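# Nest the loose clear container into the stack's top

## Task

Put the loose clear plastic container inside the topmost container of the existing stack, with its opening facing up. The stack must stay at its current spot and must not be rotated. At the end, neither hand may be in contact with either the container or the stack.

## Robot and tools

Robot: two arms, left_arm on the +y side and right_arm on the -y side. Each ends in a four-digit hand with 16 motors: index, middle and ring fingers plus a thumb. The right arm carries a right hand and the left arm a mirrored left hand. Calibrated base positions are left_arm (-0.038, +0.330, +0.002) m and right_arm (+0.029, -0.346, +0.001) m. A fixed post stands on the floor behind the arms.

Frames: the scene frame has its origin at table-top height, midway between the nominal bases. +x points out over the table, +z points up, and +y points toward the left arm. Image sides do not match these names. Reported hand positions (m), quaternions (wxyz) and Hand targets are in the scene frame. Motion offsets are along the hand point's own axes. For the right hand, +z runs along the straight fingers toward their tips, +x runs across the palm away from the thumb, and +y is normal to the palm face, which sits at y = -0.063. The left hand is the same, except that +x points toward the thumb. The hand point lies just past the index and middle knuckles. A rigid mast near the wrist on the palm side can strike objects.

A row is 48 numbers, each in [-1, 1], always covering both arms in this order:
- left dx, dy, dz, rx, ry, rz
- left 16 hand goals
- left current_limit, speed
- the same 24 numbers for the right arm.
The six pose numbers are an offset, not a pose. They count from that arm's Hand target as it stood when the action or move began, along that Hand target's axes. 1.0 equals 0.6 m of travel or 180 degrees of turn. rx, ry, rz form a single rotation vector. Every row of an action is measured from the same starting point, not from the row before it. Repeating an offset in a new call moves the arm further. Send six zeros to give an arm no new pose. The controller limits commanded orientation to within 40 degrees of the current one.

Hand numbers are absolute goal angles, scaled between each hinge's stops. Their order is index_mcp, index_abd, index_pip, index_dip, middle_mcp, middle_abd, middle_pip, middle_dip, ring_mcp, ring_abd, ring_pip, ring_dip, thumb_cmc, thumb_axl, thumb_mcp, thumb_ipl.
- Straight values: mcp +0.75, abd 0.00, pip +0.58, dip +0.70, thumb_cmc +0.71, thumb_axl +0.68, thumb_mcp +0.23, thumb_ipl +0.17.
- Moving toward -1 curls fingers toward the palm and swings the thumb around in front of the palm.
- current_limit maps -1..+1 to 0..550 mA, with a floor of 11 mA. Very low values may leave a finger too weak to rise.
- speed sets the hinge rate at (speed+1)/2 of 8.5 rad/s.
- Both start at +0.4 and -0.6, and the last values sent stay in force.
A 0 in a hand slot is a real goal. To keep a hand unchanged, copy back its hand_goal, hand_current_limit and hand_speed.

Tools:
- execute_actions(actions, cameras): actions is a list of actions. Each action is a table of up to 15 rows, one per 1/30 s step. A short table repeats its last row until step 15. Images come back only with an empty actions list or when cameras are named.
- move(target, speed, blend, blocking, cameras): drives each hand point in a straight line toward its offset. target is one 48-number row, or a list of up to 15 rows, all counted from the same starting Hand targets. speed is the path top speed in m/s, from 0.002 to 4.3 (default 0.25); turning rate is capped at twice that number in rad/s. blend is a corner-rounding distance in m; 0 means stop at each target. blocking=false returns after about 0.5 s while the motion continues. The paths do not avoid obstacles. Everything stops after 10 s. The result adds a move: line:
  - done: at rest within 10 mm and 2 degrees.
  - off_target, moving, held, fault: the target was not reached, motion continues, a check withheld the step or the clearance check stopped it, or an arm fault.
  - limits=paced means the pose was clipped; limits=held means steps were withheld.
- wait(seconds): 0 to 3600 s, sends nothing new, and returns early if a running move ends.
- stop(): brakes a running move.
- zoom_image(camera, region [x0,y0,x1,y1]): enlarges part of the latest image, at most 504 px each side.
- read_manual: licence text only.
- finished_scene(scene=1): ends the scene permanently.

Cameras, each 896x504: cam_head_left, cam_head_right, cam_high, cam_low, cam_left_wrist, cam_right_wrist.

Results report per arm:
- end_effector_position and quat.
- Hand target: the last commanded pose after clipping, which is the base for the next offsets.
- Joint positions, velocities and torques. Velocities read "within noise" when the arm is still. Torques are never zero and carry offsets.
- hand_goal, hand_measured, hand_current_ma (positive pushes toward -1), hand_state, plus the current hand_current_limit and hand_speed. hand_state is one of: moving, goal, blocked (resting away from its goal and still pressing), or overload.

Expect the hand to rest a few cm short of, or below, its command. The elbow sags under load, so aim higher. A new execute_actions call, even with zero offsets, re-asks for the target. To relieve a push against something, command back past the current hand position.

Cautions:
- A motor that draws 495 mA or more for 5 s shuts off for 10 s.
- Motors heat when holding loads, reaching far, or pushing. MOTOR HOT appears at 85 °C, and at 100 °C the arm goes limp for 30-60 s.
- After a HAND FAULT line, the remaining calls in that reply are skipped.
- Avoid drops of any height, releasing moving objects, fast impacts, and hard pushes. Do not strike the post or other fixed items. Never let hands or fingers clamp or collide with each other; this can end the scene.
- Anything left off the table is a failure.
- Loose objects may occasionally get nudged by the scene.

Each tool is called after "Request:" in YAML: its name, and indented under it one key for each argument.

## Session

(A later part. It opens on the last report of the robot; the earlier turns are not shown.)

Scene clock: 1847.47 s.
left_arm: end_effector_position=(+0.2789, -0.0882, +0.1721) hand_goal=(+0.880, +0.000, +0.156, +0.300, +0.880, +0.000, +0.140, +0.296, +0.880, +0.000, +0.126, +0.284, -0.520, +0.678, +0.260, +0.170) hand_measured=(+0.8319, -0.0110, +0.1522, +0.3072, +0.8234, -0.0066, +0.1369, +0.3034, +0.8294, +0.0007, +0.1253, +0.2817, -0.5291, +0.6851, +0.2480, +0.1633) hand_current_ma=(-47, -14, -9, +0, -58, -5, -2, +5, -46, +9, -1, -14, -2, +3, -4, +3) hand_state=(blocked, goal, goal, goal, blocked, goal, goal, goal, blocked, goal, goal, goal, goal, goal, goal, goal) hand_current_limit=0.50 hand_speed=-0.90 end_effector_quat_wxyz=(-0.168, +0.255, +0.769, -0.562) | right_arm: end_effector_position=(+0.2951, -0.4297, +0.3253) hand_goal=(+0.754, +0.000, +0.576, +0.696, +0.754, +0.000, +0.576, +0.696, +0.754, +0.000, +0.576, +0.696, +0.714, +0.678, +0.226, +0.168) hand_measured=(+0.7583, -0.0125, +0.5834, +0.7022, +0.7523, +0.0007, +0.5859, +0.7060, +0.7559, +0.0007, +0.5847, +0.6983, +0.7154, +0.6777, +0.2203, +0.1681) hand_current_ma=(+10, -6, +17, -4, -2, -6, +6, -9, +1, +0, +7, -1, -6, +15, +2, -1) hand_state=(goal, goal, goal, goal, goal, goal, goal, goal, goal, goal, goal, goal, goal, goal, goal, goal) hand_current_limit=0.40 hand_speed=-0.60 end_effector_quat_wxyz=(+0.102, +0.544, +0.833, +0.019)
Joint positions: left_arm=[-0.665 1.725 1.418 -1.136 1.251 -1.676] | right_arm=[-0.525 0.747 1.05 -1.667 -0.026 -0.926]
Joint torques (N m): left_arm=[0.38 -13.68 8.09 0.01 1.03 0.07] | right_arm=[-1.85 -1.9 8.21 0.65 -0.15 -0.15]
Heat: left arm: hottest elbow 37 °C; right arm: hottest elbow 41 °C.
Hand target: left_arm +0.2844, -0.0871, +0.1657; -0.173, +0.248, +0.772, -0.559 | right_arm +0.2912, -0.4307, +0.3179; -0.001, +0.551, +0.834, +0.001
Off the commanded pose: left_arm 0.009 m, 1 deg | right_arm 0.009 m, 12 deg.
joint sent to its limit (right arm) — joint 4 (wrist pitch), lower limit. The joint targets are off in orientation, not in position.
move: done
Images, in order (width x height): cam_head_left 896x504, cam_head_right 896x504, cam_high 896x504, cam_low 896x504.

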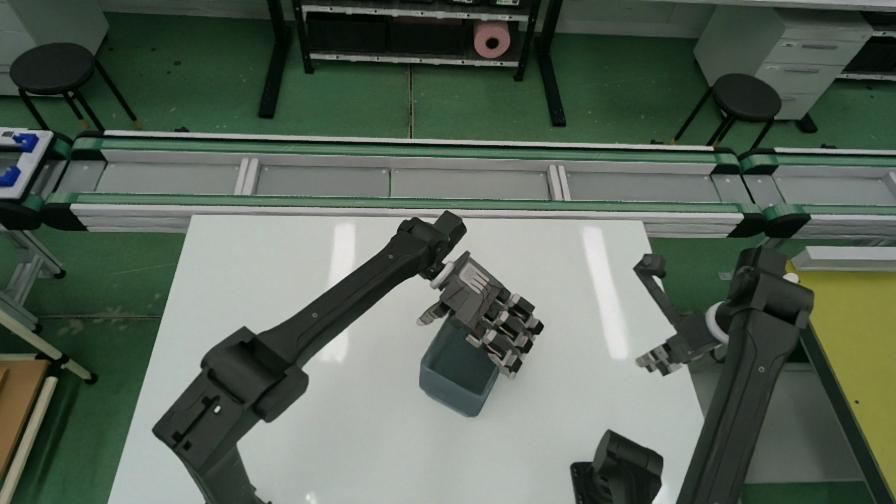

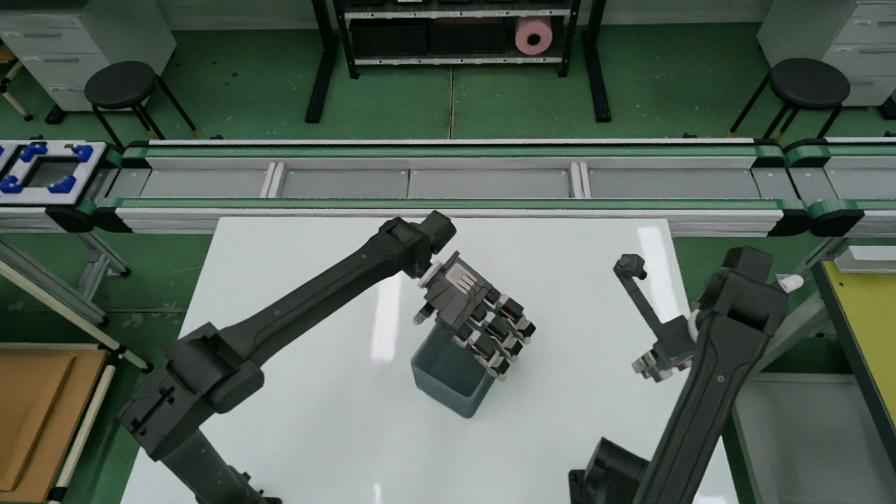

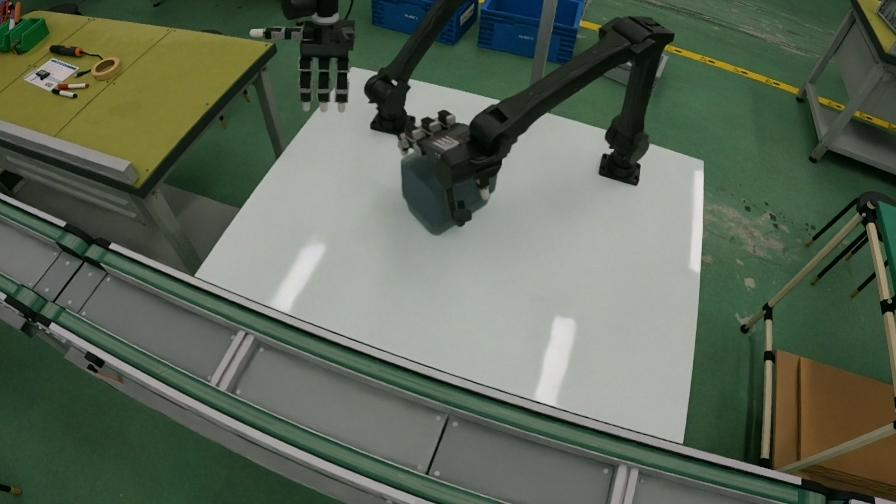

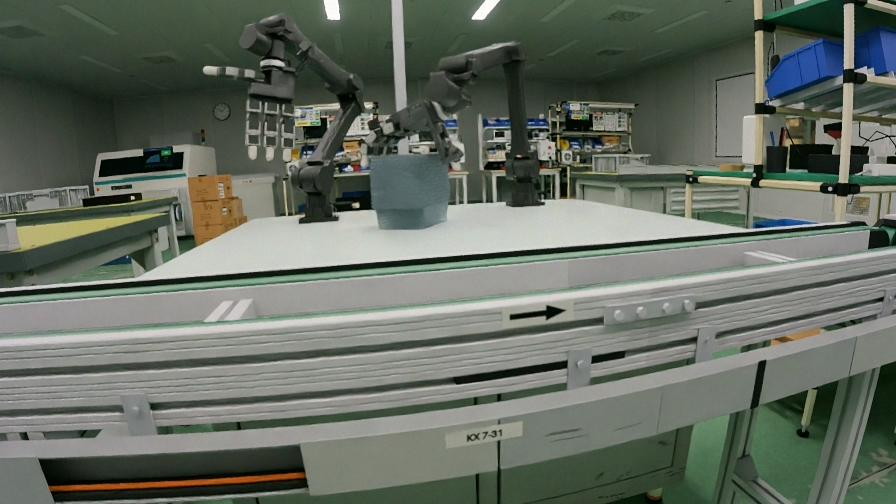

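Request:
move:
  target: [-0.0009,-0.0791,-0.0263,0,0,0,0.88,0,0.155,0.30,0.88,0,0.14,0.295,0.88,0,0.125,0.284,-0.52,0.677,0.26,0.17,0.5,-0.9,0,0,0,0,0,0,0.754,0,0.576,0.696,0.754,0,0.576,0.696,0.754,0,0.576,0.696,0.714,0.678,0.226,0.168,0.4,-0.6]
  speed: 0.04
  cameras: ["cam_head_left","cam_low","cam_high"]

Request:
zoom_image:
  camera: "cam_low"
  region: [360, 120, 460, 180]

Request:
zoom_image:
  camera: "cam_high"
  region: [390, 110, 520, 240]

Scene clock: 1859.07 s.
left_arm: end_effector_position=(+0.2713, -0.0823, +0.1914) hand_goal=(+0.880, +0.000, +0.156, +0.300, +0.880, +0.000, +0.140, +0.296, +0.880, +0.000, +0.126, +0.284, -0.520, +0.678, +0.260, +0.170) hand_measured=(+0.8319, -0.0125, +0.1522, +0.3072, +0.8222, -0.0066, +0.1369, +0.3034, +0.8282, +0.0007, +0.1266, +0.2830, -0.5278, +0.6851, +0.2480, +0.1624) hand_current_ma=(-47, -7, -2, +0, -53, -8, -7, +3, -33, +5, -3, -16, +3, +3, -5, +9) hand_state=(blocked, goal, goal, goal, blocked, goal, goal, goal, blocked, goal, goal, goal, goal, goal, goal, goal) hand_current_limit=0.50 hand_speed=-0.90 end_effector_quat_wxyz=(-0.196, +0.235, +0.776, -0.552) | right_arm: end_effector_position=(+0.2951, -0.4297, +0.3253) hand_goal=(+0.754, +0.000, +0.576, +0.696, +0.754, +0.000, +0.576, +0.696, +0.754, +0.000, +0.576, +0.696, +0.714, +0.678, +0.226, +0.168) hand_measured=(+0.7583, -0.0140, +0.5834, +0.7022, +0.7523, +0.0007, +0.5859, +0.7060, +0.7559, +0.0007, +0.5834, +0.6983, +0.7167, +0.6777, +0.2193, +0.1681) hand_current_ma=(+7, -10, +4, -2, +5, +2, +6, -17, +9, +7, -2, +5, -1, -3, -4, -3) hand_state=(goal, goal, goal, goal, goal, goal, goal, goal, goal, goal, goal, goal, goal, goal, goal, goal) hand_current_limit=0.40 hand_speed=-0.60 end_effector_quat_wxyz=(+0.102, +0.544, +0.833, +0.019)
Joint positions: left_arm=[-0.665 1.725 1.468 -1.258 1.25 -1.676] | right_arm=[-0.525 0.747 1.05 -1.667 -0.026 -0.926]
Joint torques (N m): left_arm=[0.21 -16.15 10.73 -0.12 1.06 0.05] | right_arm=[-1.79 -1.85 8.23 0.62 -0.14 -0.15]
Heat: left arm: hottest elbow 38 °C; right arm: hottest elbow 41 °C.
Hand target: left_arm +0.2844, -0.0870, +0.2156; -0.173, +0.248, +0.772, -0.559 | right_arm +0.2912, -0.4307, +0.3179; -0.001, +0.551, +0.834, +0.001
Off the commanded pose: left_arm 0.028 m, 3 deg | right_arm 0.009 m, 12 deg.
joint sent to its limit (right arm) — joint 4 (wrist pitch), lower limit. The joint targets are off in orientation, not in position.
move: off_target (left_arm)
Images, in order (width x height): cam_head_left 896x504, cam_high 896x504, cam_low 896x504.

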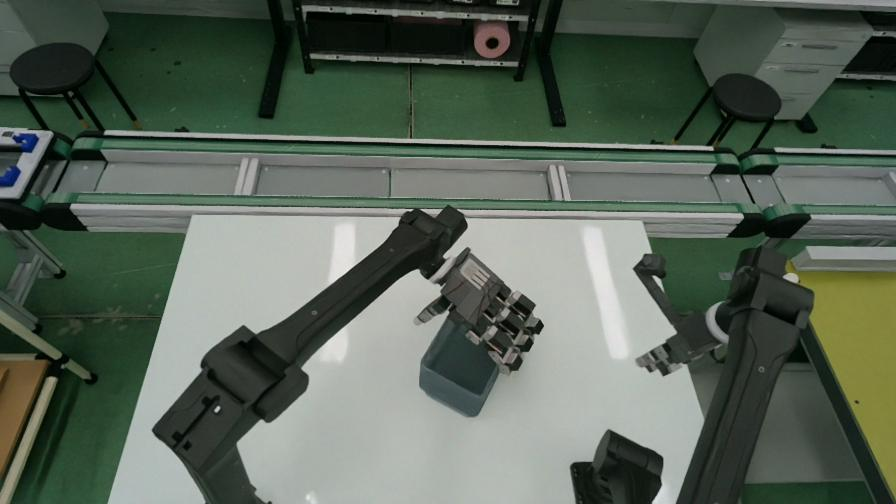

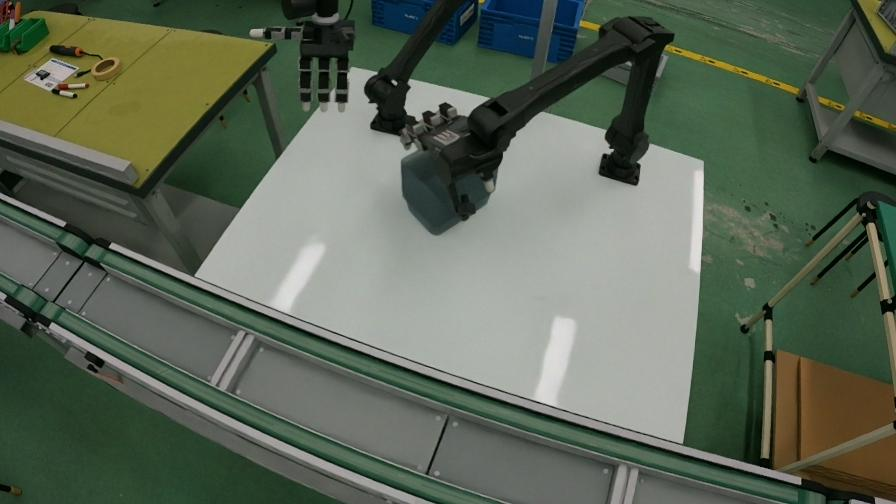

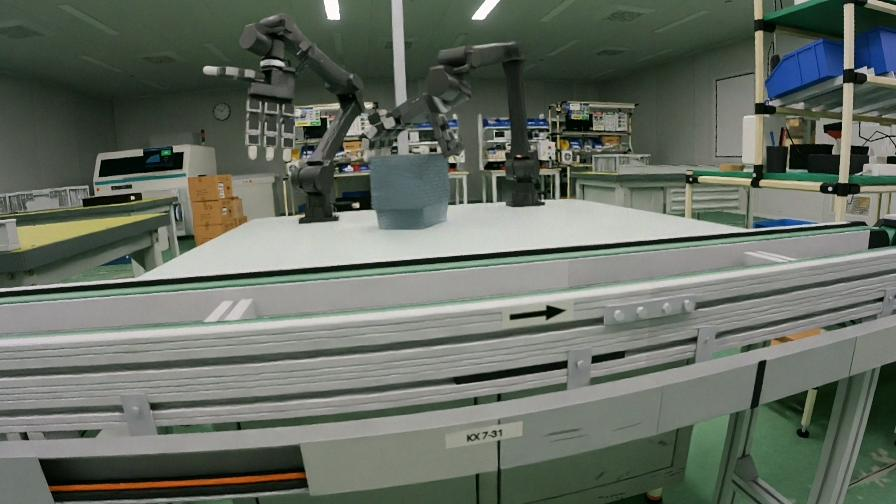

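Scaled by 5.040.

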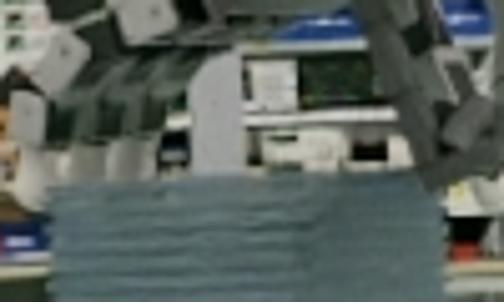

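Scaled by 3.877.

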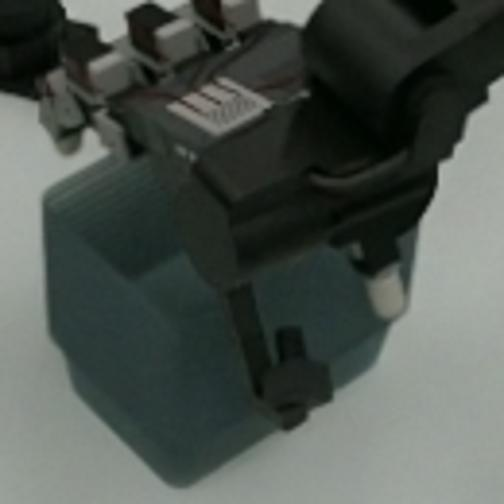

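Request:
move:
  target: [-0.0170,-0.1270,-0.0430,0,0,0,0.88,0,0.155,0.30,0.88,0,0.14,0.295,0.88,0,0.125,0.284,-0.52,0.677,0.26,0.17,0.5,-0.9,0,0,0,0,0,0,0.754,0,0.576,0.696,0.754,0,0.576,0.696,0.754,0,0.576,0.696,0.714,0.678,0.226,0.168,0.4,-0.6]
  speed: 0.06
  cameras: ["cam_head_left","cam_low","cam_high"]

Request:
zoom_image:
  camera: "cam_low"
  region: [360, 120, 460, 180]

Scene clock: 1870.43 s.
left_arm: end_effector_position=(+0.2819, -0.0897, +0.2743) hand_goal=(+0.880, +0.000, +0.156, +0.300, +0.880, +0.000, +0.140, +0.296, +0.880, +0.000, +0.126, +0.284, -0.520, +0.678, +0.260, +0.170) hand_measured=(+0.8319, -0.0110, +0.1522, +0.3072, +0.8234, -0.0066, +0.1369, +0.3034, +0.8294, +0.0021, +0.1266, +0.2830, -0.5278, +0.6851, +0.2480, +0.1633) hand_current_ma=(-50, -7, -7, -1, -52, -10, -2, -3, -44, +6, +4, -13, -9, -2, -12, +6) hand_state=(blocked, goal, goal, goal, blocked, goal, goal, goal, blocked, goal, goal, goal, goal, goal, goal, goal) hand_current_limit=0.50 hand_speed=-0.90 end_effector_quat_wxyz=(-0.194, +0.236, +0.776, -0.552) | right_arm: end_effector_position=(+0.2951, -0.4297, +0.3253) hand_goal=(+0.754, +0.000, +0.576, +0.696, +0.754, +0.000, +0.576, +0.696, +0.754, +0.000, +0.576, +0.696, +0.714, +0.678, +0.226, +0.168) hand_measured=(+0.7583, -0.0125, +0.5834, +0.7022, +0.7523, +0.0007, +0.5859, +0.7047, +0.7547, +0.0007, +0.5834, +0.6996, +0.7167, +0.6767, +0.2193, +0.1681) hand_current_ma=(+0, -2, +5, +9, +2, -19, +16, +2, -7, +5, +5, +9, -2, +11, +7, -23) hand_state=(goal, goal, goal, goal, goal, goal, goal, goal, goal, goal, goal, goal, goal, goal, goal, goal) hand_current_limit=0.40 hand_speed=-0.60 end_effector_quat_wxyz=(+0.102, +0.544, +0.833, +0.019)
Joint positions: left_arm=[-0.664 1.725 1.689 -1.476 1.25 -1.676] | right_arm=[-0.525 0.747 1.05 -1.667 -0.026 -0.926]
Joint torques (N m): left_arm=[0.32 -16.09 11.07 -0.03 1.07 0.09] | right_arm=[-1.85 -1.85 8.21 0.61 -0.15 -0.15]
Heat: left arm: hottest elbow 39 °C; right arm: hottest elbow 41 °C.
Hand target: left_arm +0.2923, -0.0920, +0.2962; -0.173, +0.248, +0.772, -0.559 | right_arm +0.2912, -0.4307, +0.3179; -0.001, +0.551, +0.834, +0.001
Off the commanded pose: left_arm 0.024 m, 3 deg | right_arm 0.009 m, 12 deg.
joint sent to its limit (right arm) — joint 4 (wrist pitch), lower limit. The joint targets are off in orientation, not in position.
move: off_target (left_arm)
Images, in order (width x height): cam_head_left 896x504, cam_high 896x504, cam_low 896x504.

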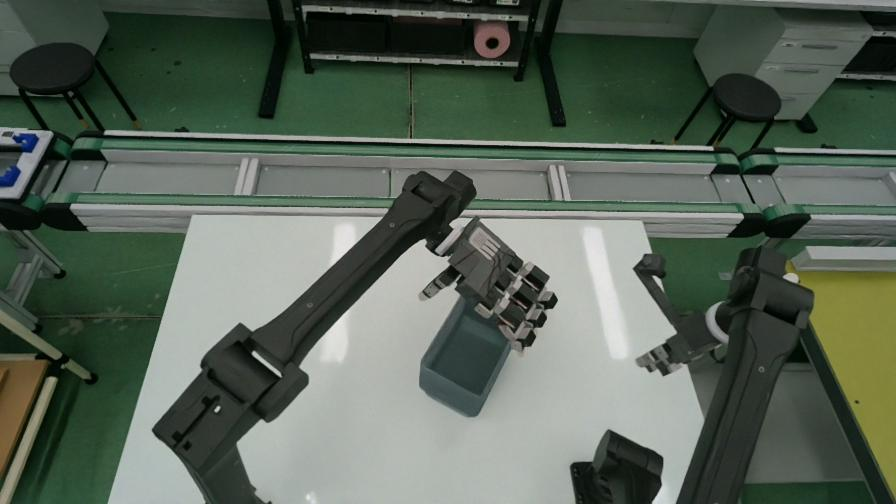

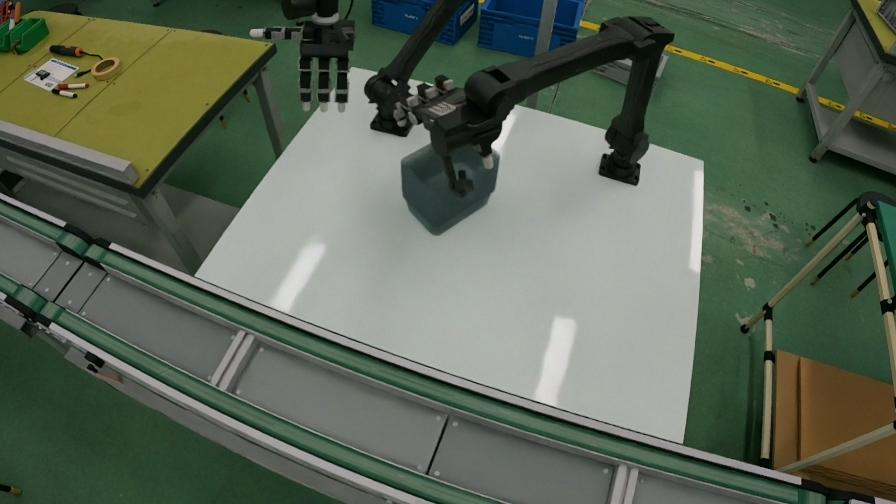

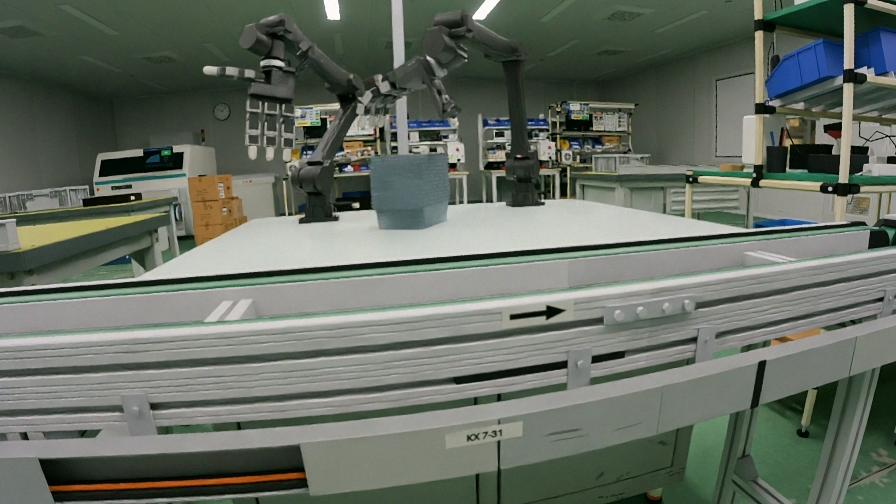

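Scaled by 5.040.

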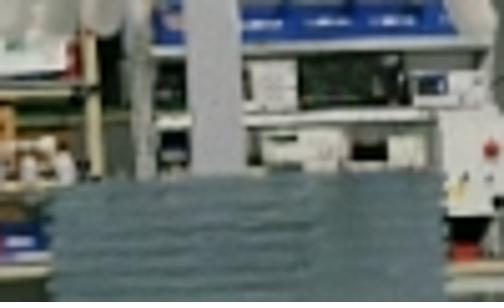

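Request:
move:
  target: [0.1757,0.034,-0.3733,0,0,0,0.88,0,0.155,0.30,0.88,0,0.14,0.295,0.88,0,0.125,0.284,-0.52,0.677,0.26,0.17,0.5,-0.9,0,0,0,0,0,0,0.754,0,0.576,0.696,0.754,0,0.576,0.696,0.754,0,0.576,0.696,0.714,0.678,0.226,0.168,0.4,-0.6]
  speed: 0.12
  cameras: ["cam_head_left","cam_head_right","cam_low","cam_high"]

Request:
zoom_image:
  camera: "cam_low"
  region: [360, 140, 460, 240]

Request:
zoom_image:
  camera: "cam_head_left"
  region: [400, 290, 540, 430]

Request:
zoom_image:
  camera: "cam_high"
  region: [390, 110, 520, 240]

Scene clock: 1888.47 s.
left_arm: end_effector_position=(+0.3375, +0.1463, +0.3422) hand_goal=(+0.880, +0.000, +0.156, +0.300, +0.880, +0.000, +0.140, +0.296, +0.880, +0.000, +0.126, +0.284, -0.520, +0.678, +0.260, +0.170) hand_measured=(+0.8319, +0.0036, +0.1522, +0.3059, +0.8222, +0.0036, +0.1369, +0.3046, +0.8282, +0.0051, +0.1253, +0.2817, -0.5127, +0.6851, +0.2480, +0.1633) hand_current_ma=(-48, -1, -4, -2, -46, -11, -6, -1, -47, +5, +1, -8, +7, +5, -1, +4) hand_state=(blocked, goal, goal, goal, blocked, goal, goal, goal, blocked, goal, goal, goal, goal, goal, goal, goal) hand_current_limit=0.50 hand_speed=-0.90 end_effector_quat_wxyz=(+0.005, +0.135, +0.832, -0.538) | right_arm: end_effector_position=(+0.2951, -0.4297, +0.3253) hand_goal=(+0.754, +0.000, +0.576, +0.696, +0.754, +0.000, +0.576, +0.696, +0.754, +0.000, +0.576, +0.696, +0.714, +0.678, +0.226, +0.168) hand_measured=(+0.7583, -0.0140, +0.5834, +0.7022, +0.7523, -0.0008, +0.5859, +0.7060, +0.7559, +0.0007, +0.5834, +0.6983, +0.7167, +0.6777, +0.2193, +0.1672) hand_current_ma=(+7, +4, +4, -13, +4, -10, -5, -4, +11, +8, +3, +5, +1, +4, -12, -10) hand_state=(goal, goal, goal, goal, goal, goal, goal, goal, goal, goal, goal, goal, goal, goal, goal, goal) hand_current_limit=0.40 hand_speed=-0.60 end_effector_quat_wxyz=(+0.102, +0.544, +0.833, +0.019)
Joint positions: left_arm=[-0.174 1.407 1.542 -1.684 1.136 -1.424] | right_arm=[-0.525 0.747 1.05 -1.667 -0.026 -0.926]
Joint torques (N m): left_arm=[-0.38 -11.63 7.06 -0.12 0.96 0.15] | right_arm=[-1.67 -1.96 8.2 0.59 -0.15 -0.15]
Heat: left arm: hottest elbow 43 °C; right arm: hottest elbow 41 °C.
Hand target: left_arm +0.3318, +0.1480, +0.3462; -0.173, +0.248, +0.772, -0.559 | right_arm +0.2912, -0.4307, +0.3179; -0.001, +0.551, +0.834, +0.001
Off the commanded pose: left_arm 0.007 m, 25 deg | right_arm 0.009 m, 12 deg.
joint sent to its limit (left arm) — joint 4 (wrist pitch), lower limit. The joint targets are off in orientation, not in position.
joint sent to its limit (right arm) — joint 4 (wrist pitch), lower limit. The joint targets are off in orientation, not in position.
move: off_target (left_arm)
Images, in order (width x height): cam_head_left 896x504, cam_head_right 896x504, cam_high 896x504, cam_low 896x504.

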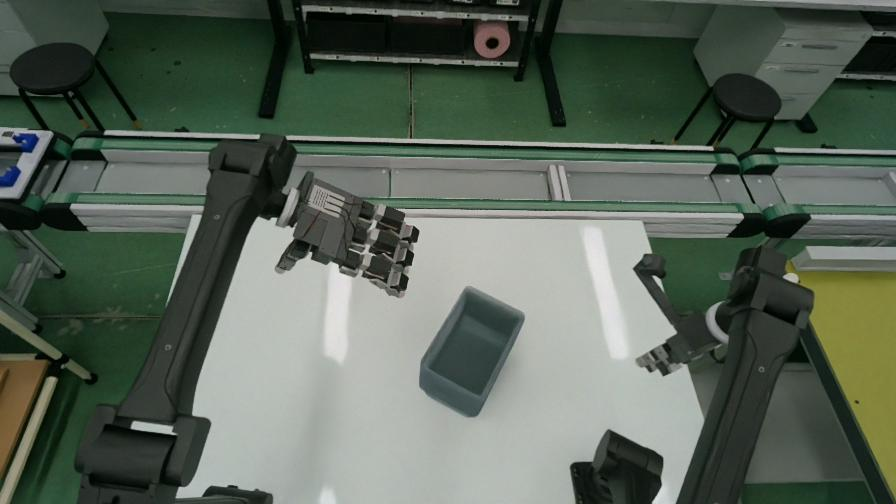

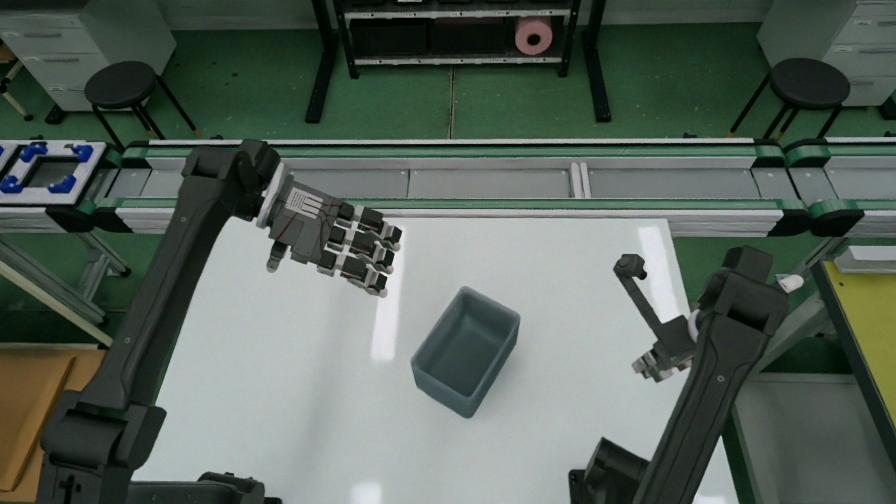

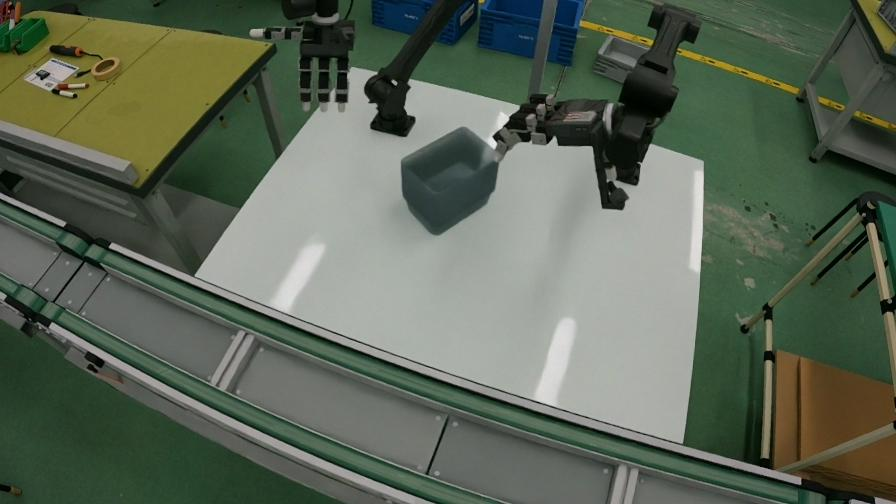

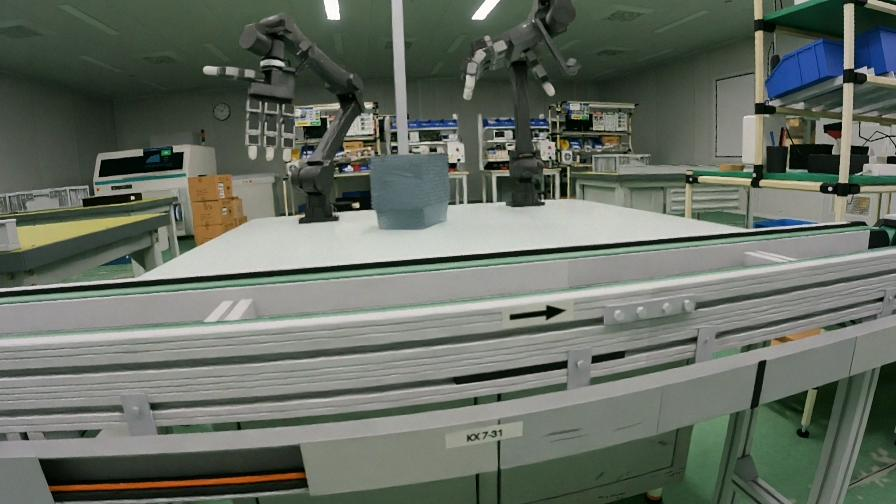

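Scaled by 5.040.

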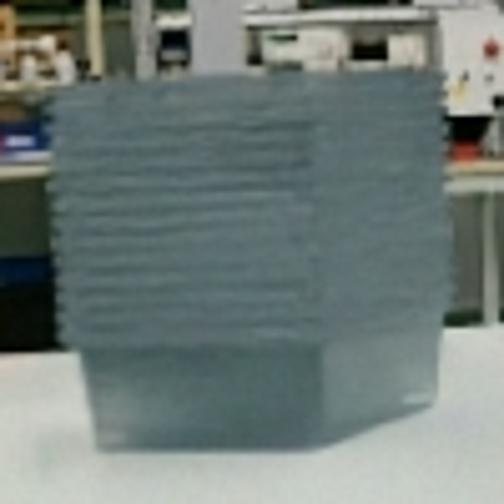

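Scaled by 3.600.

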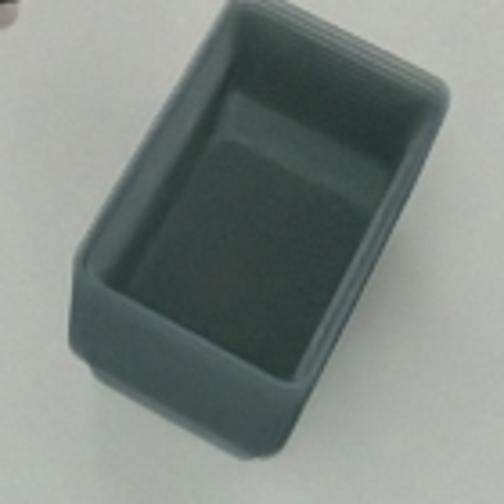

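Scaled by 3.877.

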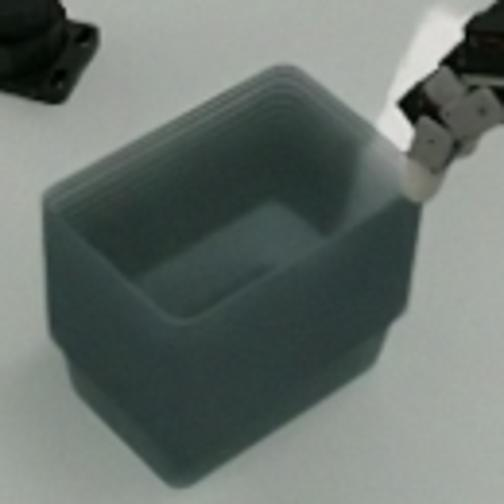

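Request:
zoom_image:
  camera: "cam_low"
  region: [364, 148, 404, 188]

Request:
zoom_image:
  camera: "cam_low"
  region: [420, 148, 460, 188]

Request:
zoom_image:
  camera: "cam_head_left"
  region: [440, 280, 530, 360]

Scaled by 12.600.

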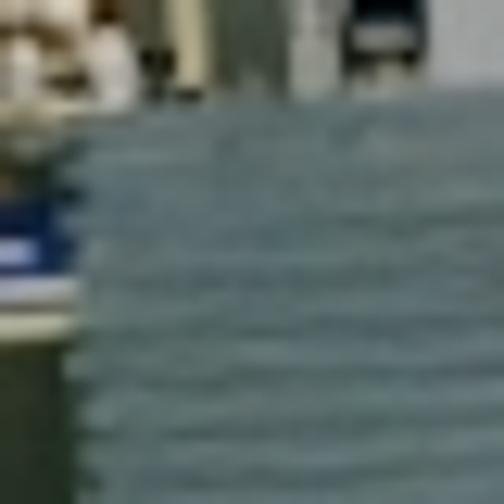

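Scaled by 12.600.

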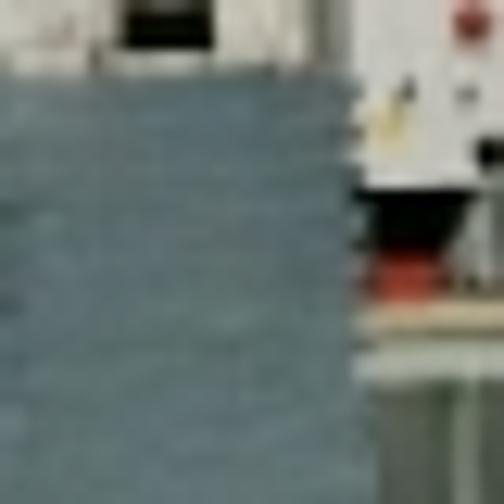

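Scaled by 5.600.

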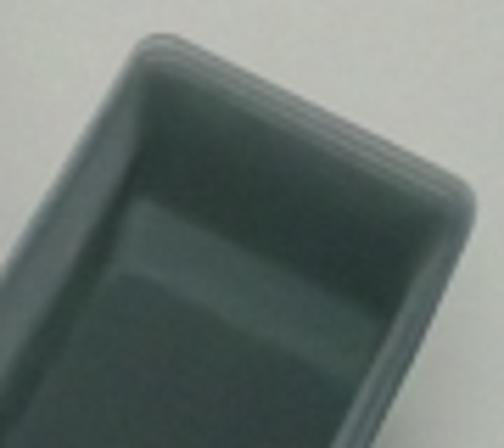

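Request:
finished_scene:

The scene is finished: the task was done.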